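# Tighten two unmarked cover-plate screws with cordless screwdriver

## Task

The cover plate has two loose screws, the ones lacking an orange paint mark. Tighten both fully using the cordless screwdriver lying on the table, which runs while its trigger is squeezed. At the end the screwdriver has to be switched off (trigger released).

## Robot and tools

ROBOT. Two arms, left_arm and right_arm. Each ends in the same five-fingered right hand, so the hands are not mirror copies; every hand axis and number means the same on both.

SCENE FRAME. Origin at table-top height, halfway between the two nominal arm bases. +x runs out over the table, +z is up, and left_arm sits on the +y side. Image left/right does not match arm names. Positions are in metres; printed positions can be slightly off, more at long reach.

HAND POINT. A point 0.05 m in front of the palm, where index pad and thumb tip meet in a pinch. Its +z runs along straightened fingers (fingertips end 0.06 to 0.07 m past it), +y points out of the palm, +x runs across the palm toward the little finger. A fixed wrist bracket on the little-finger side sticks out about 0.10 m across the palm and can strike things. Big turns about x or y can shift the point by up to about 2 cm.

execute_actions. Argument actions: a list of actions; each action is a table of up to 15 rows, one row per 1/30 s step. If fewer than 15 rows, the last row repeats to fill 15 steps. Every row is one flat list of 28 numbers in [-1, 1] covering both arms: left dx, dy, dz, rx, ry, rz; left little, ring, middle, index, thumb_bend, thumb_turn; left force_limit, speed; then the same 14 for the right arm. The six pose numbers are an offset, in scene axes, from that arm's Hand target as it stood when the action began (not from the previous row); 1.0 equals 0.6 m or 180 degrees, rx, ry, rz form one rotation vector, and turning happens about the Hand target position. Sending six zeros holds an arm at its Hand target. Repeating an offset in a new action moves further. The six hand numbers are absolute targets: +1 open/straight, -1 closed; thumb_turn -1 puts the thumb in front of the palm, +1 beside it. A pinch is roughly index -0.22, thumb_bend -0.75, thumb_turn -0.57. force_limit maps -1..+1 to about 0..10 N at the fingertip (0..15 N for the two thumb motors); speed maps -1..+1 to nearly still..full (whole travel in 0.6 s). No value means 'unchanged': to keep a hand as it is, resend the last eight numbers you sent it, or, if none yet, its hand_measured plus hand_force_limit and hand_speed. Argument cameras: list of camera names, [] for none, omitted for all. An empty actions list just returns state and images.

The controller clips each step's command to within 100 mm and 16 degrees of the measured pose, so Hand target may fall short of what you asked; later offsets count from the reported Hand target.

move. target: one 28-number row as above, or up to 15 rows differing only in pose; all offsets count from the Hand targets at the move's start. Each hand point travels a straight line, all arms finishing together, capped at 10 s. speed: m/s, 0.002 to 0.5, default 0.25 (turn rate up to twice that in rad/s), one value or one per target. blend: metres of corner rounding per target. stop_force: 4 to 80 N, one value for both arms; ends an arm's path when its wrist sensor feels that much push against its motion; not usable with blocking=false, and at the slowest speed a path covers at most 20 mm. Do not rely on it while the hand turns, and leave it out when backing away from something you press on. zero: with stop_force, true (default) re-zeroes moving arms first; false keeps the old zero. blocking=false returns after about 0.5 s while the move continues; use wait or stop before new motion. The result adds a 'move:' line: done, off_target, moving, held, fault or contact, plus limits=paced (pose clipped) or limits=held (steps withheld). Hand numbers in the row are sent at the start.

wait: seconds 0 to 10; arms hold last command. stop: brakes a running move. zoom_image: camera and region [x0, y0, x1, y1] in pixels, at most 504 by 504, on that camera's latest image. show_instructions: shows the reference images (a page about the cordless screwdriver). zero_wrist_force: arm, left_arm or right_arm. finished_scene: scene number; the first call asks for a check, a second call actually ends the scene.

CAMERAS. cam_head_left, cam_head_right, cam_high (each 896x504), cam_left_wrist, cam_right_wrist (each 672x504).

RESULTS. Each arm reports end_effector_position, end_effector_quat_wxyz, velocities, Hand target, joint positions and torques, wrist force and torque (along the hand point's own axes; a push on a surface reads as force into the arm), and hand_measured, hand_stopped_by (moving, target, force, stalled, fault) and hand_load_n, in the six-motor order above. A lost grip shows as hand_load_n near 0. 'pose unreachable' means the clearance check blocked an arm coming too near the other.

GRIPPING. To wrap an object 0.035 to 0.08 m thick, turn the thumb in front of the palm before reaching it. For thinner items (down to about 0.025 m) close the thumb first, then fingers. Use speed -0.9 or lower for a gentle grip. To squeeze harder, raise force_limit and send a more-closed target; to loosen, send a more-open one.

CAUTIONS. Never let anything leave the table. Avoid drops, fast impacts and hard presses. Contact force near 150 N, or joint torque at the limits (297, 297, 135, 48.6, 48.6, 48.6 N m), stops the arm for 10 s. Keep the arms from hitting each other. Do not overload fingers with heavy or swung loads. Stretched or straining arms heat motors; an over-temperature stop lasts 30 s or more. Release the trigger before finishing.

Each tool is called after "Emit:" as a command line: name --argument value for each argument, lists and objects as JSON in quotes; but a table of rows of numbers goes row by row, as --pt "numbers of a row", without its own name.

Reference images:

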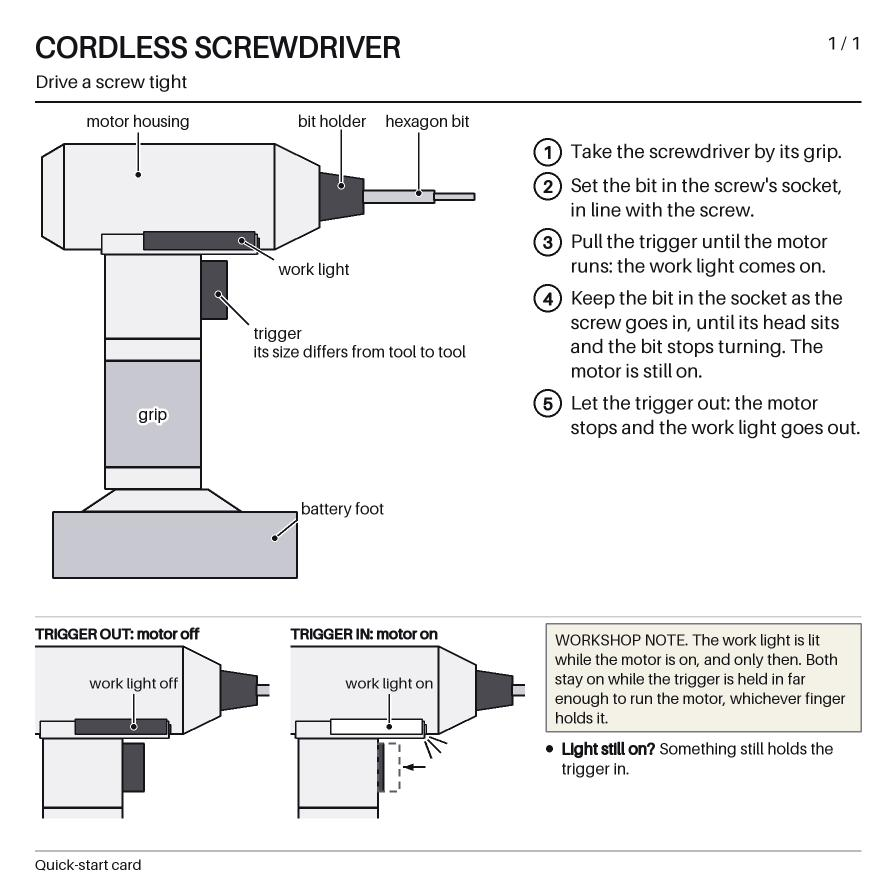

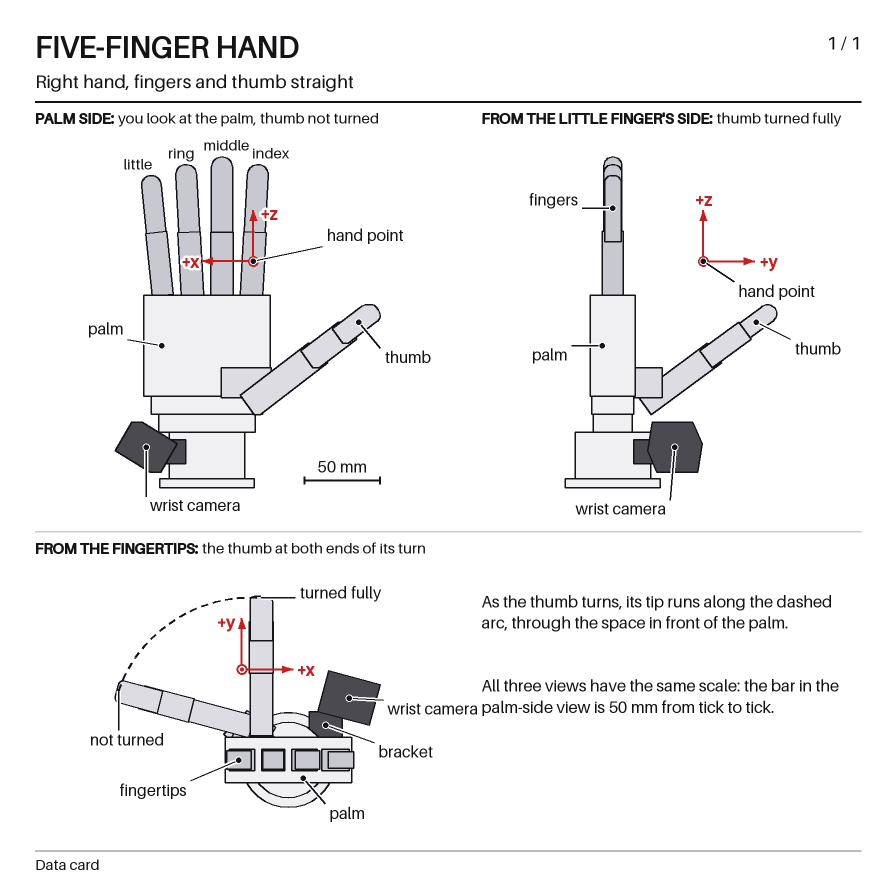

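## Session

Emit:
execute_actions --actions '[]'

Scene clock: 0.00 s.
left_arm: end_effector_position=(+1.0519, +0.0478, +0.1534) hand_measured=(+1.000, +1.000, +1.000, +1.000, +1.000, +1.000) hand_load_n=(+0.0, +0.0, -0.5, +0.0, +0.0, +0.0) hand_stopped_by=(target, target, target, target, target, target) hand_force_limit=0.00 hand_speed=-0.80 end_effector_quat_wxyz=(+0.432, +0.096, +0.895, +0.050) end_effector_velocity=(-0.001, -0.002, -0.001) end_effector_angular_velocity=(+0.000, +0.000, +0.000) | right_arm: end_effector_position=(+1.1588, -0.8433, +0.1016) hand_measured=(+1.000, +1.000, +1.000, +1.000, +1.000, +1.000) hand_load_n=(+0.0, +0.0, +0.0, +0.0, +0.0, +0.0) hand_stopped_by=(target, target, target, target, target, target) hand_force_limit=0.00 hand_speed=-0.80 end_effector_quat_wxyz=(+0.002, +0.891, +0.345, +0.296) end_effector_velocity=(+0.000, +0.000, -0.002) end_effector_angular_velocity=(+0.000, +0.002, +0.000)
Joint positions: left_arm=[-0.749 -0.31 0.31 0.814 1.025 -1.851] | right_arm=[-0.373 -0.718 1.079 0.718 1.209 0.611]
Joint velocities: left_arm=[-0.001 0 0 0 0 -0.001] | right_arm=[0 0.001 0 0 0 0]
Joint torques (N m): no reading
Wrist force (N): no reading
Wrist torque (N m): no reading
Wrist force, peak (N): no reading
Hand target: left_arm +1.0519, +0.0478, +0.1534; +0.432, +0.096, +0.895, +0.050 | right_arm +1.1587, -0.8433, +0.1016; +0.002, +0.891, +0.345, +0.296

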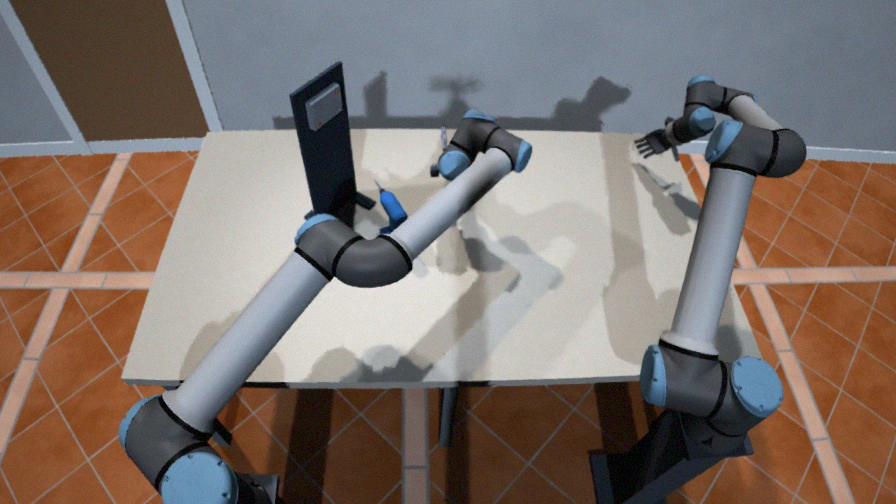

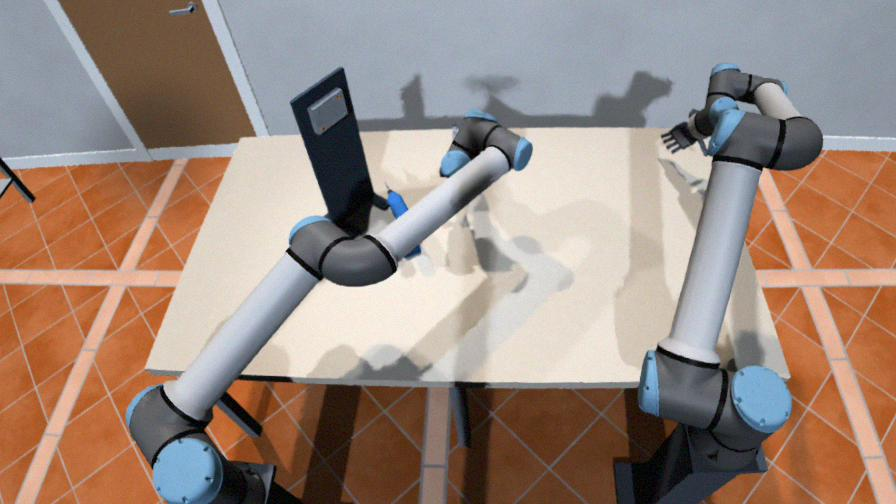

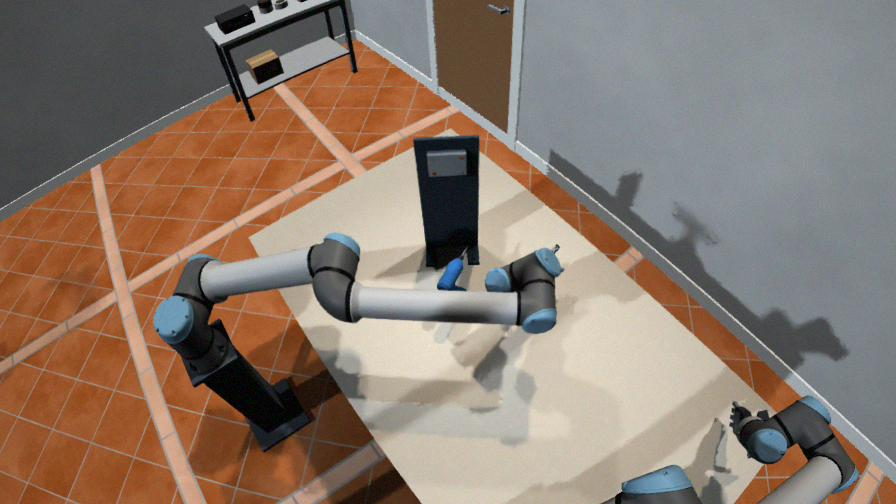

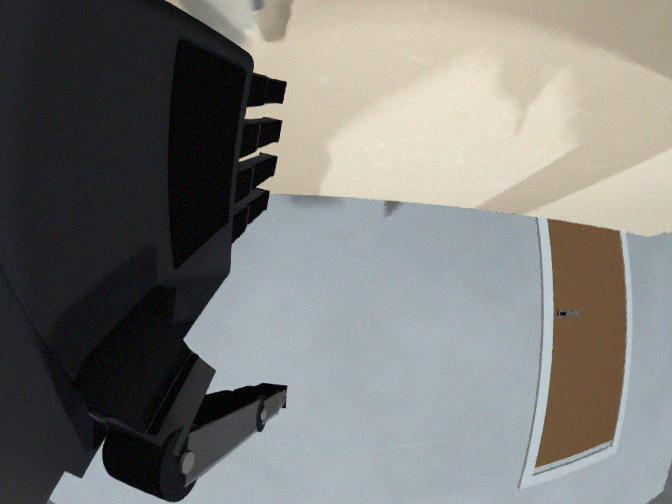

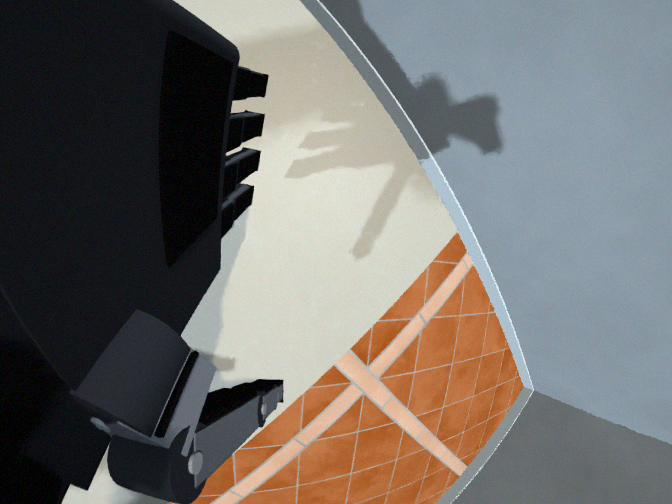

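Emit:
zoom_image --camera "cam_high" --region '[400, 120, 560, 320]'

Emit:
zoom_image --camera "cam_head_left" --region '[270, 50, 450, 250]'

Emit:
zoom_image --camera "cam_head_right" --region '[270, 50, 450, 270]'

Scaled by 2.520.

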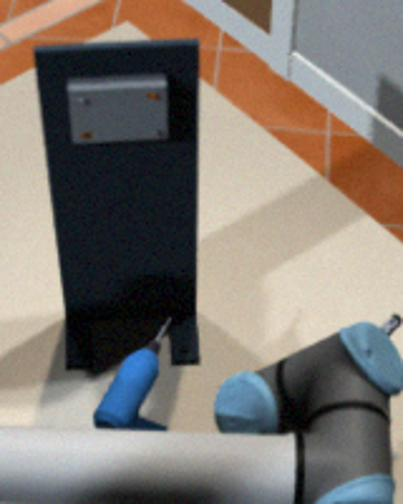

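Scaled by 2.520.

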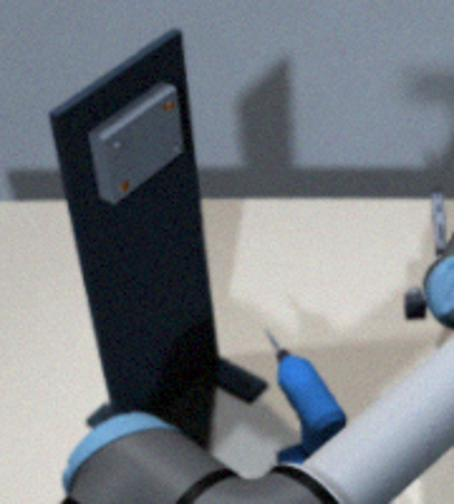

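Scaled by 2.291.

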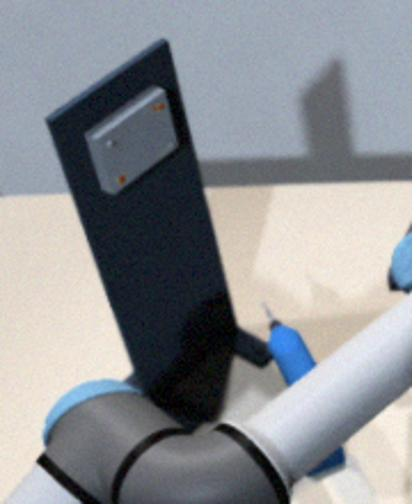

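Emit:
move --pt "-0.1 0 0.6 0 0 0 1 1 1 1 1 1 0 -0.8 0 0 0 0 0 0 1 1 1 1 1 1 0 -0.8" --pt "-0.5 -0.1 0.75 0 0 0 1 1 1 1 1 1 0 -0.8 0 0 0 0 0 0 1 1 1 1 1 1 0 -0.8" --speed 0.25 --blend 0.05

Scene clock: 3.67 s.
left_arm: end_effector_position=(+0.7528, -0.0124, +0.6041) hand_measured=(+1.000, +1.000, +1.000, +1.000, +1.000, +1.000) hand_load_n=(+0.0, +0.0, +0.0, +0.0, +0.0, +0.0) hand_stopped_by=(target, target, target, target, target, target) hand_force_limit=0.00 hand_speed=-0.80 end_effector_quat_wxyz=(+0.432, +0.096, +0.895, +0.050) end_effector_velocity=(+0.000, +0.000, +0.000) end_effector_angular_velocity=(+0.000, +0.000, +0.000) | right_arm: end_effector_position=(+1.1588, -0.8433, +0.1016) hand_measured=(+1.000, +1.000, +1.000, +1.000, +1.000, +1.000) hand_load_n=(+0.0, +0.0, +0.0, +0.0, +0.0, +0.0) hand_stopped_by=(target, target, target, target, target, target) hand_force_limit=0.00 hand_speed=-0.80 end_effector_quat_wxyz=(+0.002, +0.891, +0.345, +0.296) end_effector_velocity=(+0.000, +0.000, -0.001) end_effector_angular_velocity=(+0.000, +0.001, +0.001)
Joint positions: left_arm=[-1.024 -0.808 0.487 1.292 0.852 -2.116] | right_arm=[-0.373 -0.718 1.079 0.718 1.209 0.611]
Joint velocities: left_arm=[0 0 0 0.001 0 0] | right_arm=[0 0.001 0 0 0 0]
Joint torques (N m): left_arm=[-12.75 -94.08 -34.27 6.35 0.03 3.16] | right_arm=[-3.11 -112.29 -34.7 2.91 0.32 -0.3]
Wrist force (N): left_arm=[-0.6 0.0 -0.2] | right_arm=[0.2 -0.3 0.1]
Wrist torque (N m): left_arm=[0.01 0.11 -0.03] | right_arm=[-0.05 -0.02 0.01]
Wrist force, peak (N): left_arm=[1.7 -0.2 2.2] | right_arm=[-0.2 -0.7 0.5]
Hand target: left_arm +0.7527, -0.0124, +0.6041; +0.432, +0.096, +0.895, +0.050 | right_arm +1.1587, -0.8433, +0.1016; +0.002, +0.891, +0.345, +0.296
Off the commanded pose: left_arm 0.001 m, 0 deg | right_arm 0.000 m, 0 deg.
elbow stopped short (left arm): the move would have taken joint 3 (elbow) straighter than the controller allows.
move: done

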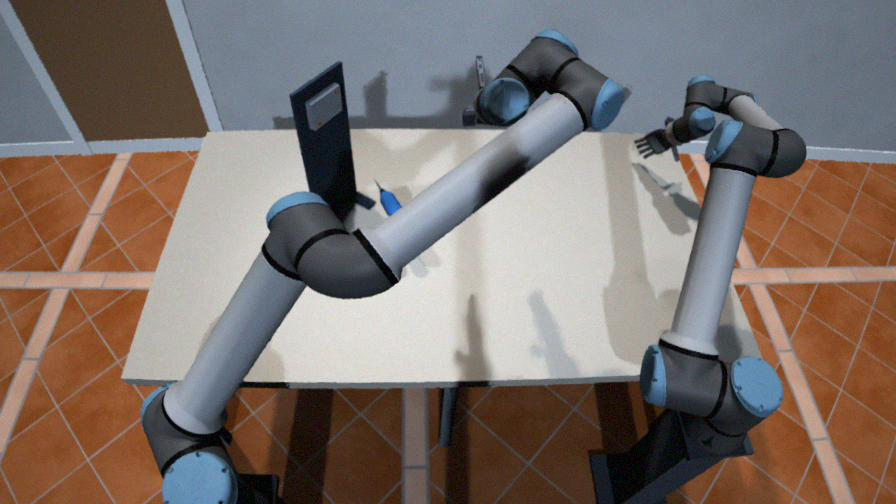

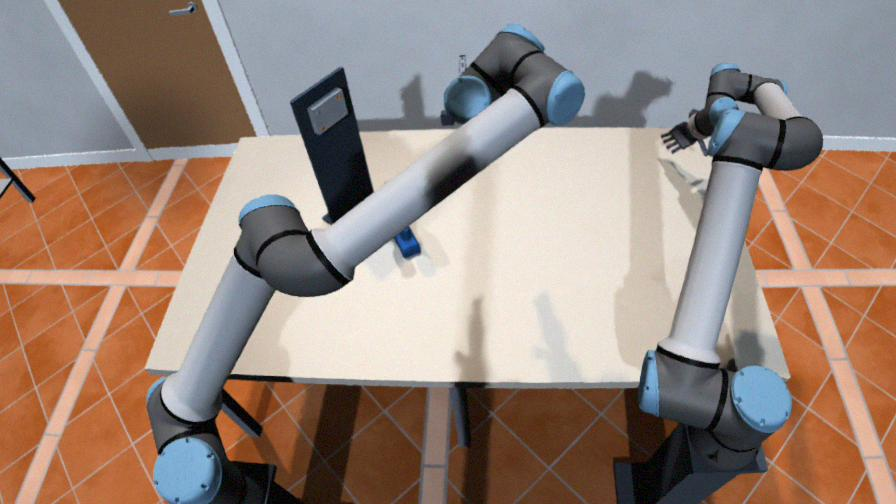

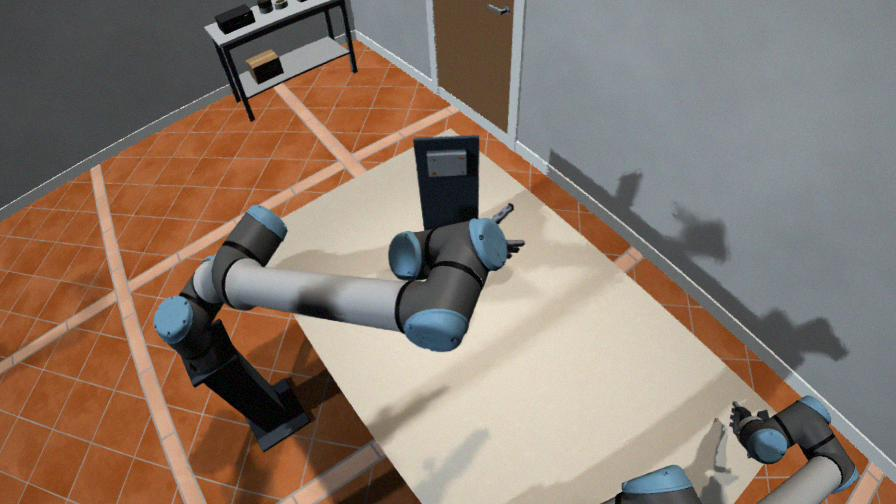

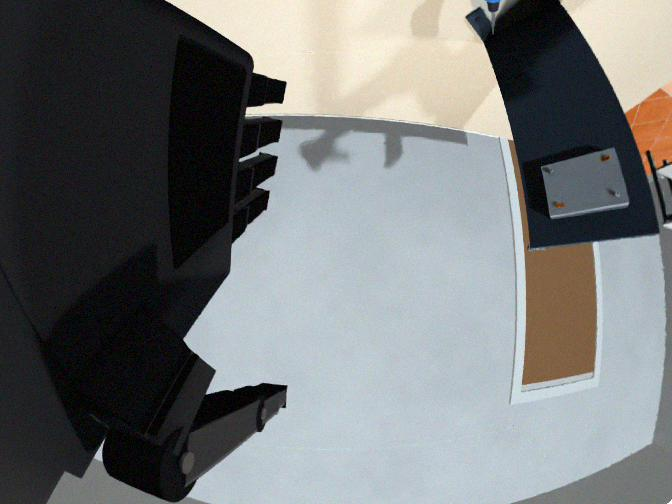

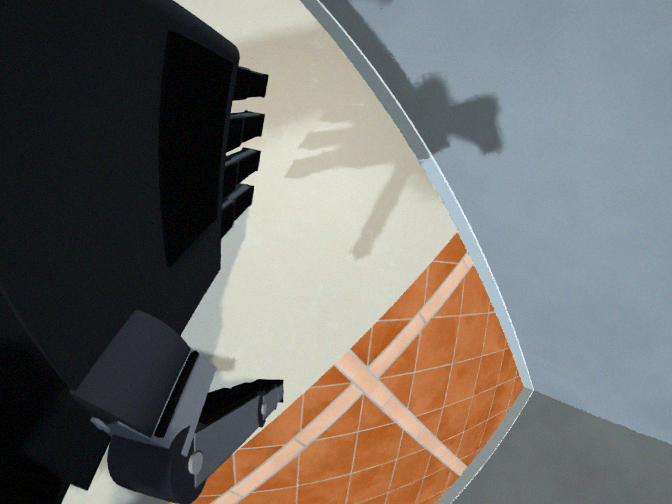

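Emit:
move --target '[-0.05,0.44,0.08,-0.432,0.138,0.012,1,1,1,1,1,1,0,-0.8,0,0,0,0,0,0,1,1,1,1,1,1,0,-0.8]' --speed 0.3 --cameras '["cam_head_left","cam_high","cam_left_wrist"]'

Scene clock: 7.83 s.
left_arm: end_effector_position=(+0.7238, +0.2519, +0.6527) hand_measured=(+1.000, +1.000, +1.000, +1.000, +1.000, +1.000) hand_load_n=(+0.0, +0.0, +0.0, +0.0, +0.0, +0.0) hand_stopped_by=(target, target, target, target, target, target) hand_force_limit=0.00 hand_speed=-0.80 end_effector_quat_wxyz=(+0.208, -0.202, +0.796, -0.531) end_effector_velocity=(+0.000, +0.000, +0.000) end_effector_angular_velocity=(-0.001, +0.000, -0.001) | right_arm: end_effector_position=(+1.1588, -0.8433, +0.1016) hand_measured=(+1.000, +1.000, +1.000, +1.000, +1.000, +1.000) hand_load_n=(+0.0, +0.0, +0.0, +0.0, +0.0, +0.0) hand_stopped_by=(target, target, target, target, target, target) hand_force_limit=0.00 hand_speed=-0.80 end_effector_quat_wxyz=(+0.002, +0.891, +0.345, +0.296) end_effector_velocity=(+0.000, +0.000, +0.001) end_effector_angular_velocity=(+0.000, +0.000, -0.001)
Joint positions: left_arm=[-0.509 -1.33 1.094 0.633 2.012 -2.84] | right_arm=[-0.373 -0.718 1.079 0.718 1.209 0.611]
Joint velocities: left_arm=[0 0 0 -0.001 0.001 0] | right_arm=[0 -0.001 0 0 0 0]
Joint torques (N m): left_arm=[7.44 -38.26 -49.4 0.7 1.81 -1.69] | right_arm=[-5.61 -116.23 -33.08 3.36 0.85 -0.07]
Wrist force (N): left_arm=[0.9 -2.9 1.2] | right_arm=[-0.2 0.0 0.2]
Wrist torque (N m): left_arm=[-0.67 -0.27 0.00] | right_arm=[-0.02 0.02 -0.01]
Wrist force, peak (N): left_arm=[0.7 -3.1 1.1] | right_arm=[-0.1 -0.6 0.6]
Hand target: left_arm +0.7238, +0.2519, +0.6526; +0.208, -0.202, +0.796, -0.531 | right_arm +1.1587, -0.8433, +0.1016; +0.002, +0.891, +0.345, +0.296
Off the commanded pose: left_arm 0.001 m, 0 deg | right_arm 0.000 m, 0 deg.
move: done
Images, in order (width x height): cam_head_left 896x504, cam_high 896x504, cam_left_wrist 672x504.

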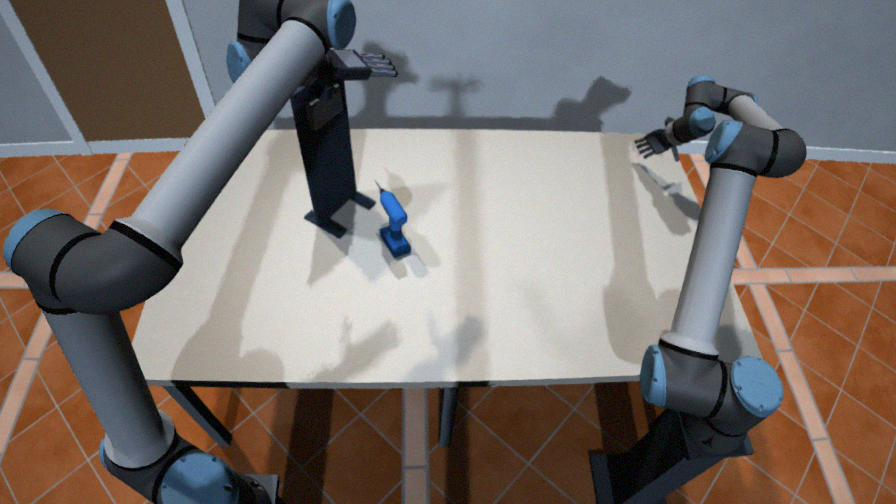

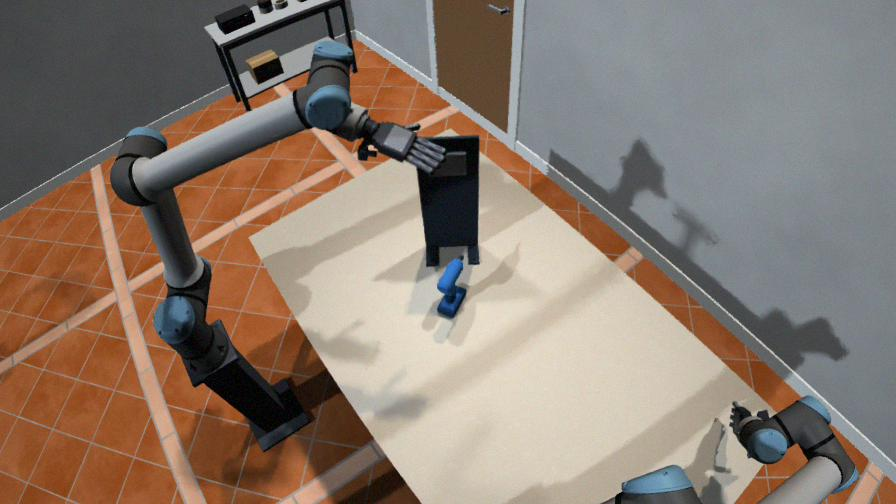

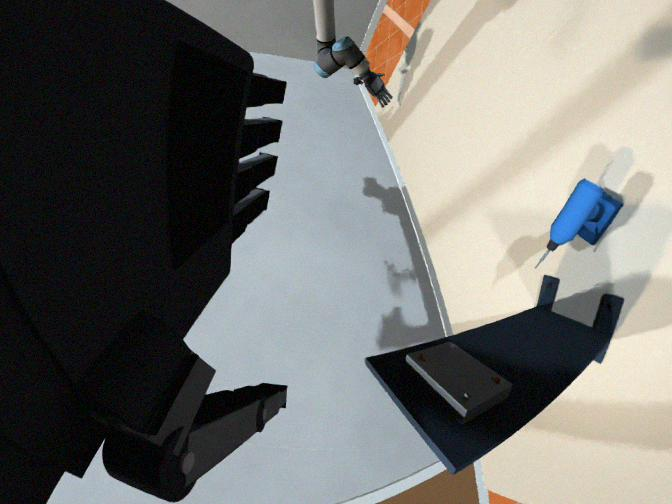

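Emit:
zoom_image --camera "cam_left_wrist" --region '[380, 320, 540, 440]'

Emit:
zoom_image --camera "cam_left_wrist" --region '[500, 150, 660, 290]'

Emit:
zoom_image --camera "cam_high" --region '[400, 220, 500, 330]'

Emit:
zoom_image --camera "cam_head_left" --region '[300, 160, 450, 280]'

Scaled by 3.150 from the camera's 672x504 image, which has a finer 960x720 frame.

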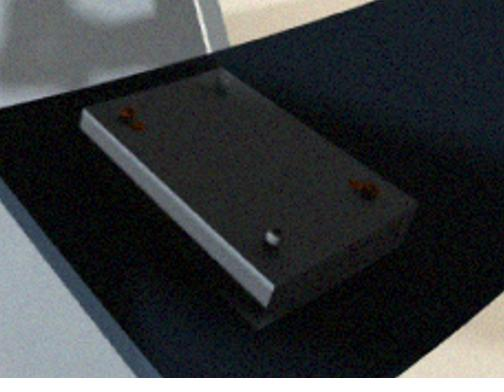

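Scaled by 3.150 from the camera's 672x504 image, which has a finer 960x720 frame.

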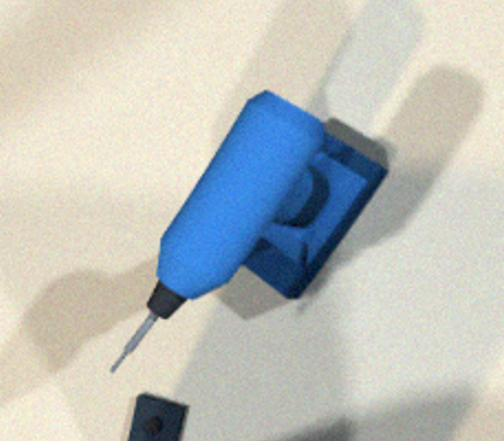

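Scaled by 4.582.

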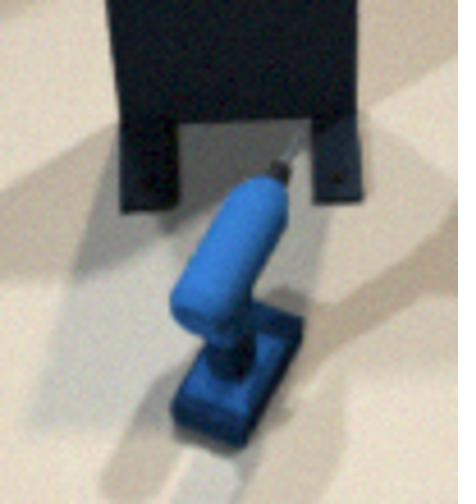

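Scaled by 3.360.

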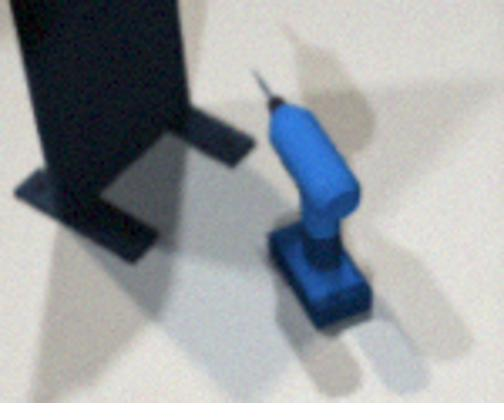

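Emit:
move --target '[0,0,0,0,0,0,1,1,1,1,1,1,0,-0.8,-0.6,0.6,0.35,-0.337,-0.237,0.2254,1,1,1,1,1,1,0,-0.8]' --speed 0.3 --cameras '["cam_high"]'

Emit:
move --target '[0,0,0,0,0,0,1,1,1,1,1,1,0,-0.8,-0.298,0.76,-0.019,-0.337,-0.237,0.2254,1,1,1,1,1,1,0,-0.8]' --speed 0.3 --cameras '["cam_high","cam_right_wrist"]'

Scene clock: 12.40 s.
left_arm: end_effector_position=(+0.7238, +0.2519, +0.6526) hand_measured=(+1.000, +1.000, +1.000, +1.000, +1.000, +1.000) hand_load_n=(+0.0, +0.0, +0.0, +0.0, +0.0, +0.0) hand_stopped_by=(target, target, target, target, target, target) hand_force_limit=0.00 hand_speed=-0.80 end_effector_quat_wxyz=(+0.208, -0.202, +0.796, -0.531) end_effector_velocity=(+0.000, +0.000, +0.000) end_effector_angular_velocity=(+0.000, +0.000, +0.000) | right_arm: end_effector_position=(+0.7985, -0.4836, +0.3109) hand_measured=(+1.000, +1.000, +1.000, +1.000, +1.000, +1.000) hand_load_n=(+0.0, +0.0, +0.0, +0.0, +0.0, +0.0) hand_stopped_by=(target, target, target, target, target, target) hand_force_limit=0.00 hand_speed=-0.80 end_effector_quat_wxyz=(+0.453, +0.446, +0.685, +0.355) end_effector_velocity=(+0.000, +0.000, +0.000) end_effector_angular_velocity=(-0.001, +0.000, +0.000)
Joint positions: left_arm=[-0.509 -1.329 1.094 0.633 2.012 -2.84] | right_arm=[0.058 -1.517 2.158 -0.297 1.599 -0.318]
Joint velocities: left_arm=[0 0 0 0 0 0] | right_arm=[0 0 0 0 0 -0.001]
Joint torques (N m): left_arm=[7.6 -36.8 -47.85 0.46 1.31 -2.64] | right_arm=[0.33 -49.7 -32.62 -1.05 -1.51 -2.03]
Wrist force (N): left_arm=[0.9 -2.8 0.8] | right_arm=[-0.3 -0.8 0.0]
Wrist torque (N m): left_arm=[-0.63 -0.26 0.00] | right_arm=[-0.21 0.04 -0.23]
Wrist force, peak (N): left_arm=[0.6 -3.2 1.6] | right_arm=[0.0 2.2 1.7]
Hand target: left_arm +0.7238, +0.2519, +0.6526; +0.208, -0.202, +0.796, -0.531 | right_arm +0.7985, -0.4836, +0.3109; +0.453, +0.446, +0.685, +0.355
Off the commanded pose: left_arm 0.000 m, 0 deg | right_arm 0.001 m, 0 deg.
move: done
Images, in order (width x height): cam_high 896x504.

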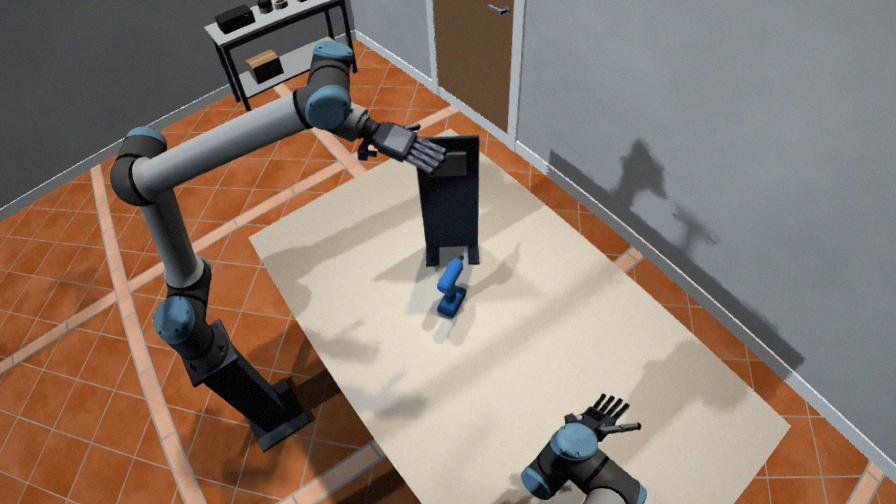

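Scene clock: 15.37 s.
left_arm: end_effector_position=(+0.7238, +0.2519, +0.6526) hand_measured=(+1.000, +1.000, +1.000, +1.000, +1.000, +1.000) hand_load_n=(+0.0, +0.0, +0.0, +0.0, +0.0, +0.0) hand_stopped_by=(target, target, target, target, target, target) hand_force_limit=0.00 hand_speed=-0.80 end_effector_quat_wxyz=(+0.208, -0.202, +0.796, -0.531) end_effector_velocity=(+0.000, +0.000, -0.001) end_effector_angular_velocity=(+0.000, +0.002, +0.001) | right_arm: end_effector_position=(+0.6197, -0.0280, +0.2994) hand_measured=(+1.000, +1.000, +1.000, +1.000, +1.000, +1.000) hand_load_n=(+0.0, +0.0, +0.0, +0.0, +0.0, +0.0) hand_stopped_by=(target, target, target, target, target, target) hand_force_limit=0.00 hand_speed=-0.80 end_effector_quat_wxyz=(+0.669, -0.231, +0.669, +0.229) end_effector_velocity=(+0.000, +0.000, +0.000) end_effector_angular_velocity=(-0.002, +0.000, +0.000)
Joint positions: left_arm=[-0.509 -1.329 1.094 0.633 2.012 -2.84] | right_arm=[0.591 -1.324 2.066 -0.741 1.559 -1.572]
Joint velocities: left_arm=[0 0 0 0 -0.001 -0.001] | right_arm=[0 -0.001 0 0.002 0 -0.002]
Joint torques (N m): left_arm=[5.87 -36.44 -49.74 2.57 0.36 -1.39] | right_arm=[-4.61 -63.9 -33.75 -4.39 1.66 -2.26]
Wrist force (N): left_arm=[0.6 -2.9 0.7] | right_arm=[0.2 0.1 0.1]
Wrist torque (N m): left_arm=[-0.64 -0.22 -0.02] | right_arm=[-0.18 0.10 -0.16]
Wrist force, peak (N): left_arm=[1.2 -3.1 0.7] | right_arm=[-1.9 -1.3 0.9]
Hand target: left_arm +0.7238, +0.2519, +0.6526; +0.208, -0.202, +0.796, -0.531 | right_arm +0.6198, -0.0280, +0.2995; +0.669, -0.231, +0.669, +0.229
Off the commanded pose: left_arm 0.000 m, 0 deg | right_arm 0.000 m, 0 deg.
move: done
Images, in order (width x height): cam_high 896x504, cam_right_wrist 672x504.

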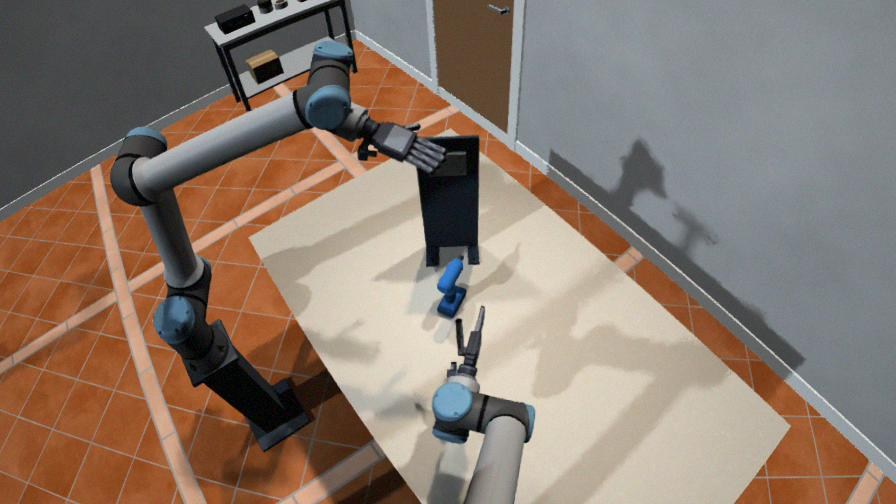

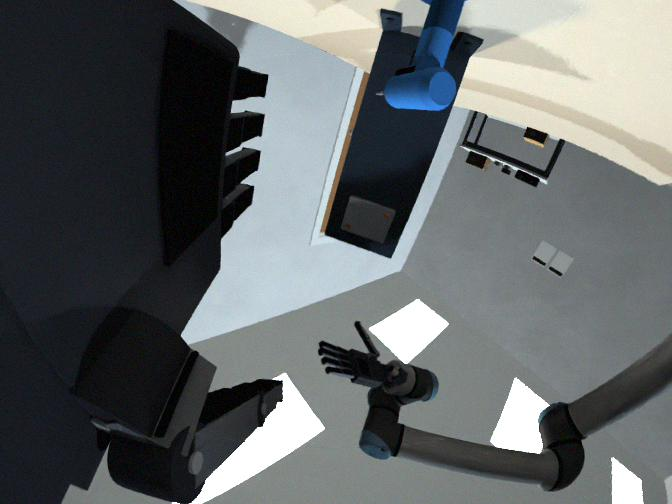

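Emit:
move --target '[0,0,0,0,0,0,1,1,1,1,1,1,0,-0.8,-0.08,0.21,-0.25,0,0,-0.0111,1,1,1,1,1,-1,0,0]' --speed 0.2 --cameras '["cam_high","cam_right_wrist","cam_left_wrist"]'

Emit:
zoom_image --camera "cam_high" --region '[380, 230, 520, 370]'

Emit:
zoom_image --camera "cam_left_wrist" --region '[480, 40, 672, 270]'

Scene clock: 17.33 s.
left_arm: end_effector_position=(+0.7238, +0.2519, +0.6526) hand_measured=(+1.000, +1.000, +1.000, +1.000, +1.000, +1.000) hand_load_n=(+0.0, +0.0, +0.0, +0.0, +0.0, +0.0) hand_stopped_by=(target, target, target, target, target, target) hand_force_limit=0.00 hand_speed=-0.80 end_effector_quat_wxyz=(+0.208, -0.202, +0.796, -0.531) end_effector_velocity=(+0.000, +0.000, +0.000) end_effector_angular_velocity=(+0.000, +0.000, +0.000) | right_arm: end_effector_position=(+0.5718, +0.0980, +0.1498) hand_measured=(+1.000, +1.000, +1.000, +1.000, +1.000, -1.000) hand_load_n=(+0.0, +0.0, +0.0, +0.0, +0.0, +0.0) hand_stopped_by=(target, target, target, target, target, target) hand_force_limit=0.00 hand_speed=0.00 end_effector_quat_wxyz=(+0.673, -0.219, +0.673, +0.218) end_effector_velocity=(+0.000, +0.000, +0.000) end_effector_angular_velocity=(+0.001, +0.000, +0.000)
Joint positions: left_arm=[-0.509 -1.329 1.094 0.633 2.012 -2.84] | right_arm=[0.808 -1.014 1.955 -0.94 1.812 -1.573]
Joint velocities: left_arm=[0.001 0 0 0 0.001 0] | right_arm=[0 0 0 -0.001 0 0]
Joint torques (N m): left_arm=[3.48 -41.57 -49.68 3.08 0.26 -0.95] | right_arm=[-4.1 -67.51 -24.55 -1.79 1.31 -1.93]
Wrist force (N): left_arm=[0.7 -2.9 0.8] | right_arm=[0.2 -0.2 0.2]
Wrist torque (N m): left_arm=[-0.64 -0.23 -0.01] | right_arm=[-0.23 0.10 -0.17]
Wrist force, peak (N): left_arm=[0.9 -3.2 0.7] | right_arm=[-1.5 -1.7 -0.4]
Hand target: left_arm +0.7238, +0.2519, +0.6526; +0.208, -0.202, +0.796, -0.531 | right_arm +0.5719, +0.0980, +0.1497; +0.673, -0.219, +0.673, +0.218
Off the commanded pose: left_arm 0.000 m, 0 deg | right_arm 0.000 m, 0 deg.
move: done
Images, in order (width x height): cam_high 896x504, cam_left_wrist 672x504, cam_right_wrist 672x504.

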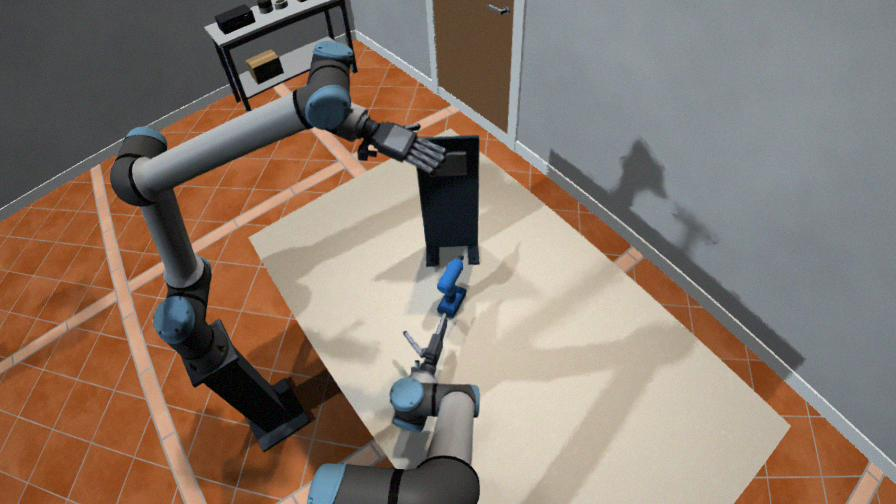

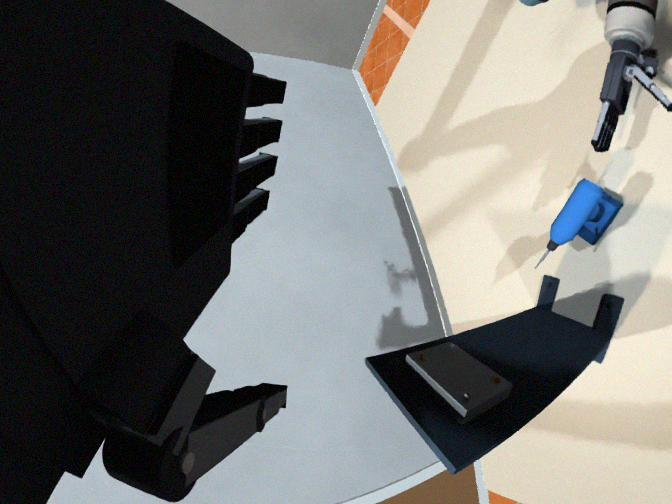

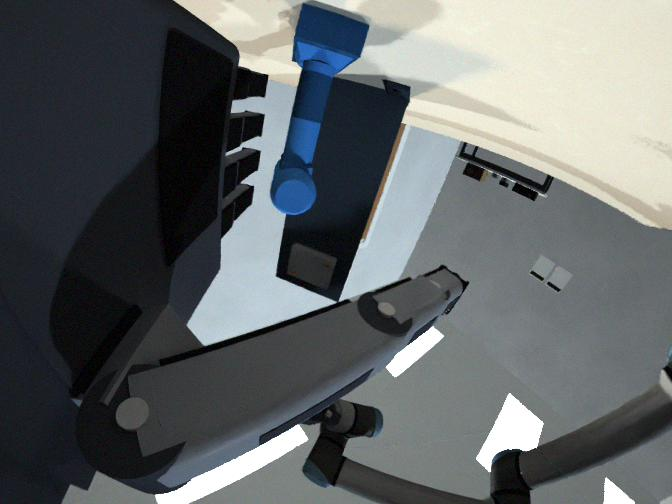

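Scaled by 3.600.

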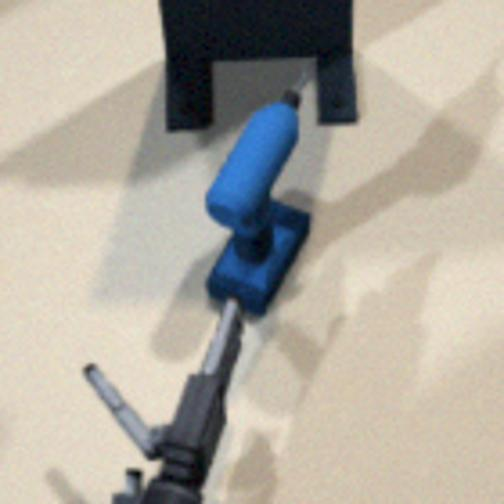

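Scaled by 2.191 from the camera's 672x504 image, which has a finer 960x720 frame.

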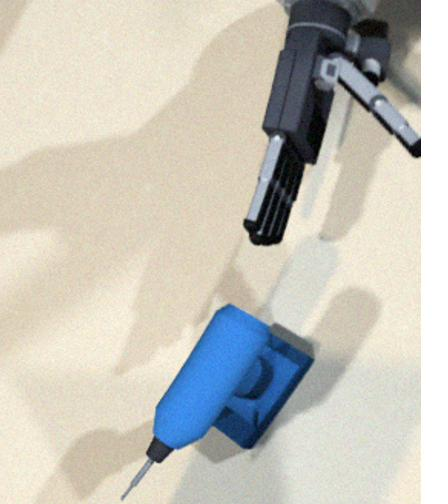

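Emit:
zoom_image --camera "cam_right_wrist" --region '[240, 0, 420, 230]'

Scaled by 2.191 from the camera's 672x504 image, which has a finer 960x720 frame.

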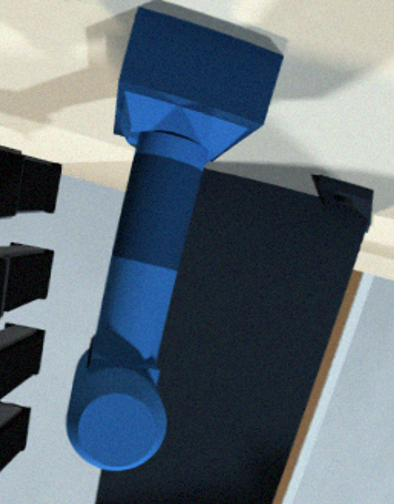

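Emit:
move --target '[0,0,0,0,0,0,1,1,1,1,1,1,0,-0.8,0.135,0.098,-0.0417,0,0,-0.0111,1,1,1,1,1,-1,0,0]' --speed 0.1 --stop_force 5 --cameras '["cam_high","cam_right_wrist","cam_left_wrist"]'

Emit:
zoom_image --camera "cam_right_wrist" --region '[180, 0, 400, 230]'

Emit:
zoom_image --camera "cam_left_wrist" --region '[480, 40, 672, 270]'

Scene clock: 24.37 s.
left_arm: end_effector_position=(+0.7238, +0.2519, +0.6526) hand_measured=(+1.000, +1.000, +1.000, +1.000, +1.000, +1.000) hand_load_n=(+0.0, +0.0, +0.0, +0.0, +0.0, +0.0) hand_stopped_by=(target, target, target, target, target, target) hand_force_limit=0.00 hand_speed=-0.80 end_effector_quat_wxyz=(+0.208, -0.202, +0.796, -0.531) end_effector_velocity=(+0.000, +0.000, +0.000) end_effector_angular_velocity=(+0.001, -0.001, -0.001) | right_arm: end_effector_position=(+0.6528, +0.1569, +0.1248) hand_measured=(+1.000, +1.000, +1.000, +1.000, +1.000, -1.000) hand_load_n=(+0.0, +0.0, +0.0, +0.0, +0.0, +0.0) hand_stopped_by=(target, target, target, target, target, target) hand_force_limit=0.00 hand_speed=0.00 end_effector_quat_wxyz=(+0.676, -0.207, +0.676, +0.206) end_effector_velocity=(+0.000, +0.000, -0.001) end_effector_angular_velocity=(-0.001, +0.000, +0.001)
Joint positions: left_arm=[-0.509 -1.329 1.094 0.633 2.012 -2.84] | right_arm=[0.79 -0.882 1.759 -0.876 1.828 -1.573]
Joint velocities: left_arm=[0 0 0 0.001 0 0.002] | right_arm=[0 0.001 0 -0.001 0 0]
Joint torques (N m): left_arm=[6.15 -38.58 -48.74 2.04 0.06 1.35] | right_arm=[14.17 -86.03 -33.67 -4.14 -1.11 0.71]
Wrist force (N): left_arm=[0.4 -2.9 1.1] | right_arm=[0.0 -0.3 -0.2]
Wrist torque (N m): left_arm=[-0.67 -0.19 -0.03] | right_arm=[-0.21 0.14 -0.20]
Wrist force, peak (N): left_arm=[0.6 -3.3 1.0] | right_arm=[0.4 -0.4 1.3]
Hand target: left_arm +0.7238, +0.2519, +0.6526; +0.208, -0.202, +0.796, -0.531 | right_arm +0.6528, +0.1569, +0.1248; +0.676, -0.207, +0.676, +0.206
Off the commanded pose: left_arm 0.000 m, 0 deg | right_arm 0.000 m, 0 deg.
move: done
Images, in order (width x height): cam_high 896x504, cam_left_wrist 672x504, cam_right_wrist 672x504.

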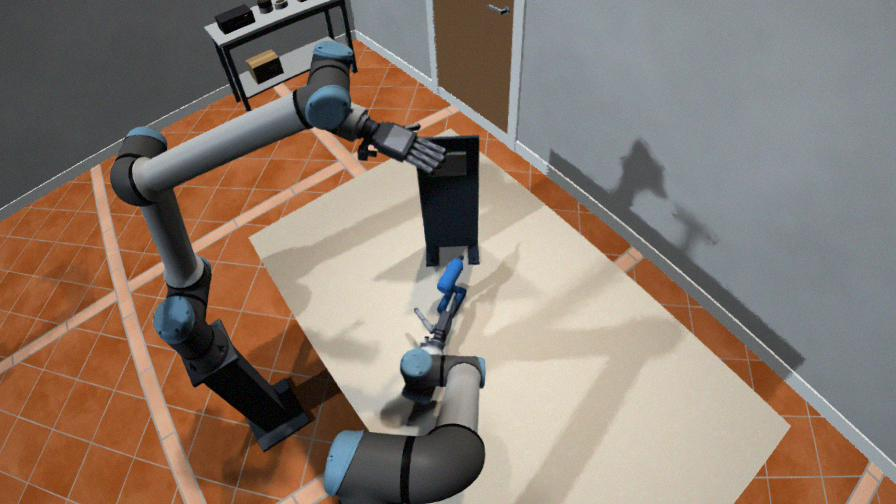

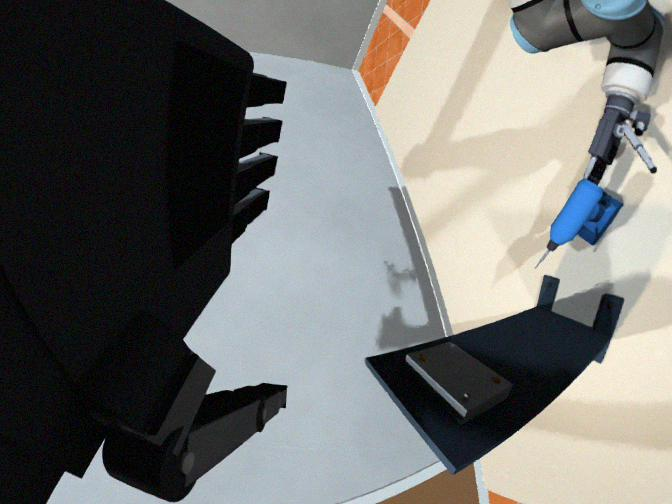

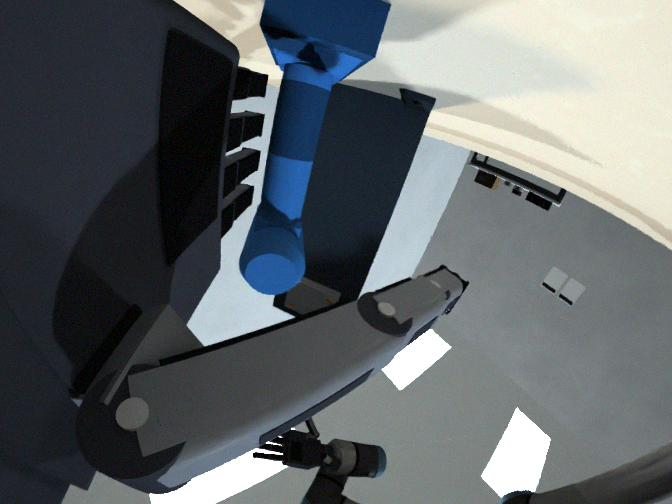

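Scaled by 2.191 from the camera's 672x504 image, which has a finer 960x720 frame.

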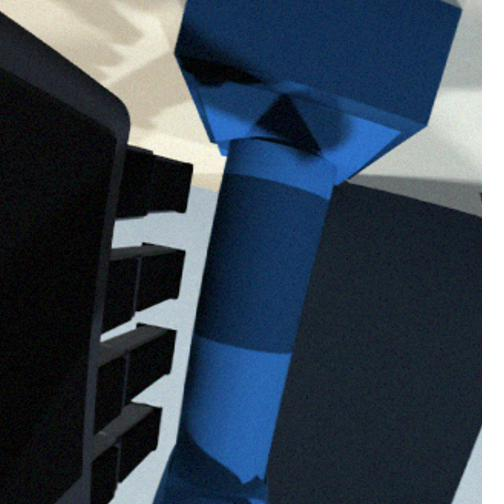

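Scaled by 2.191 from the camera's 672x504 image, which has a finer 960x720 frame.

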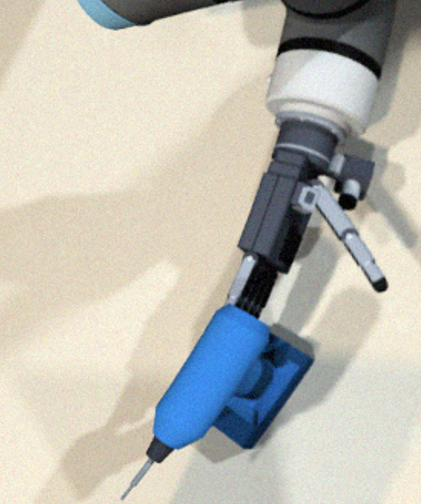

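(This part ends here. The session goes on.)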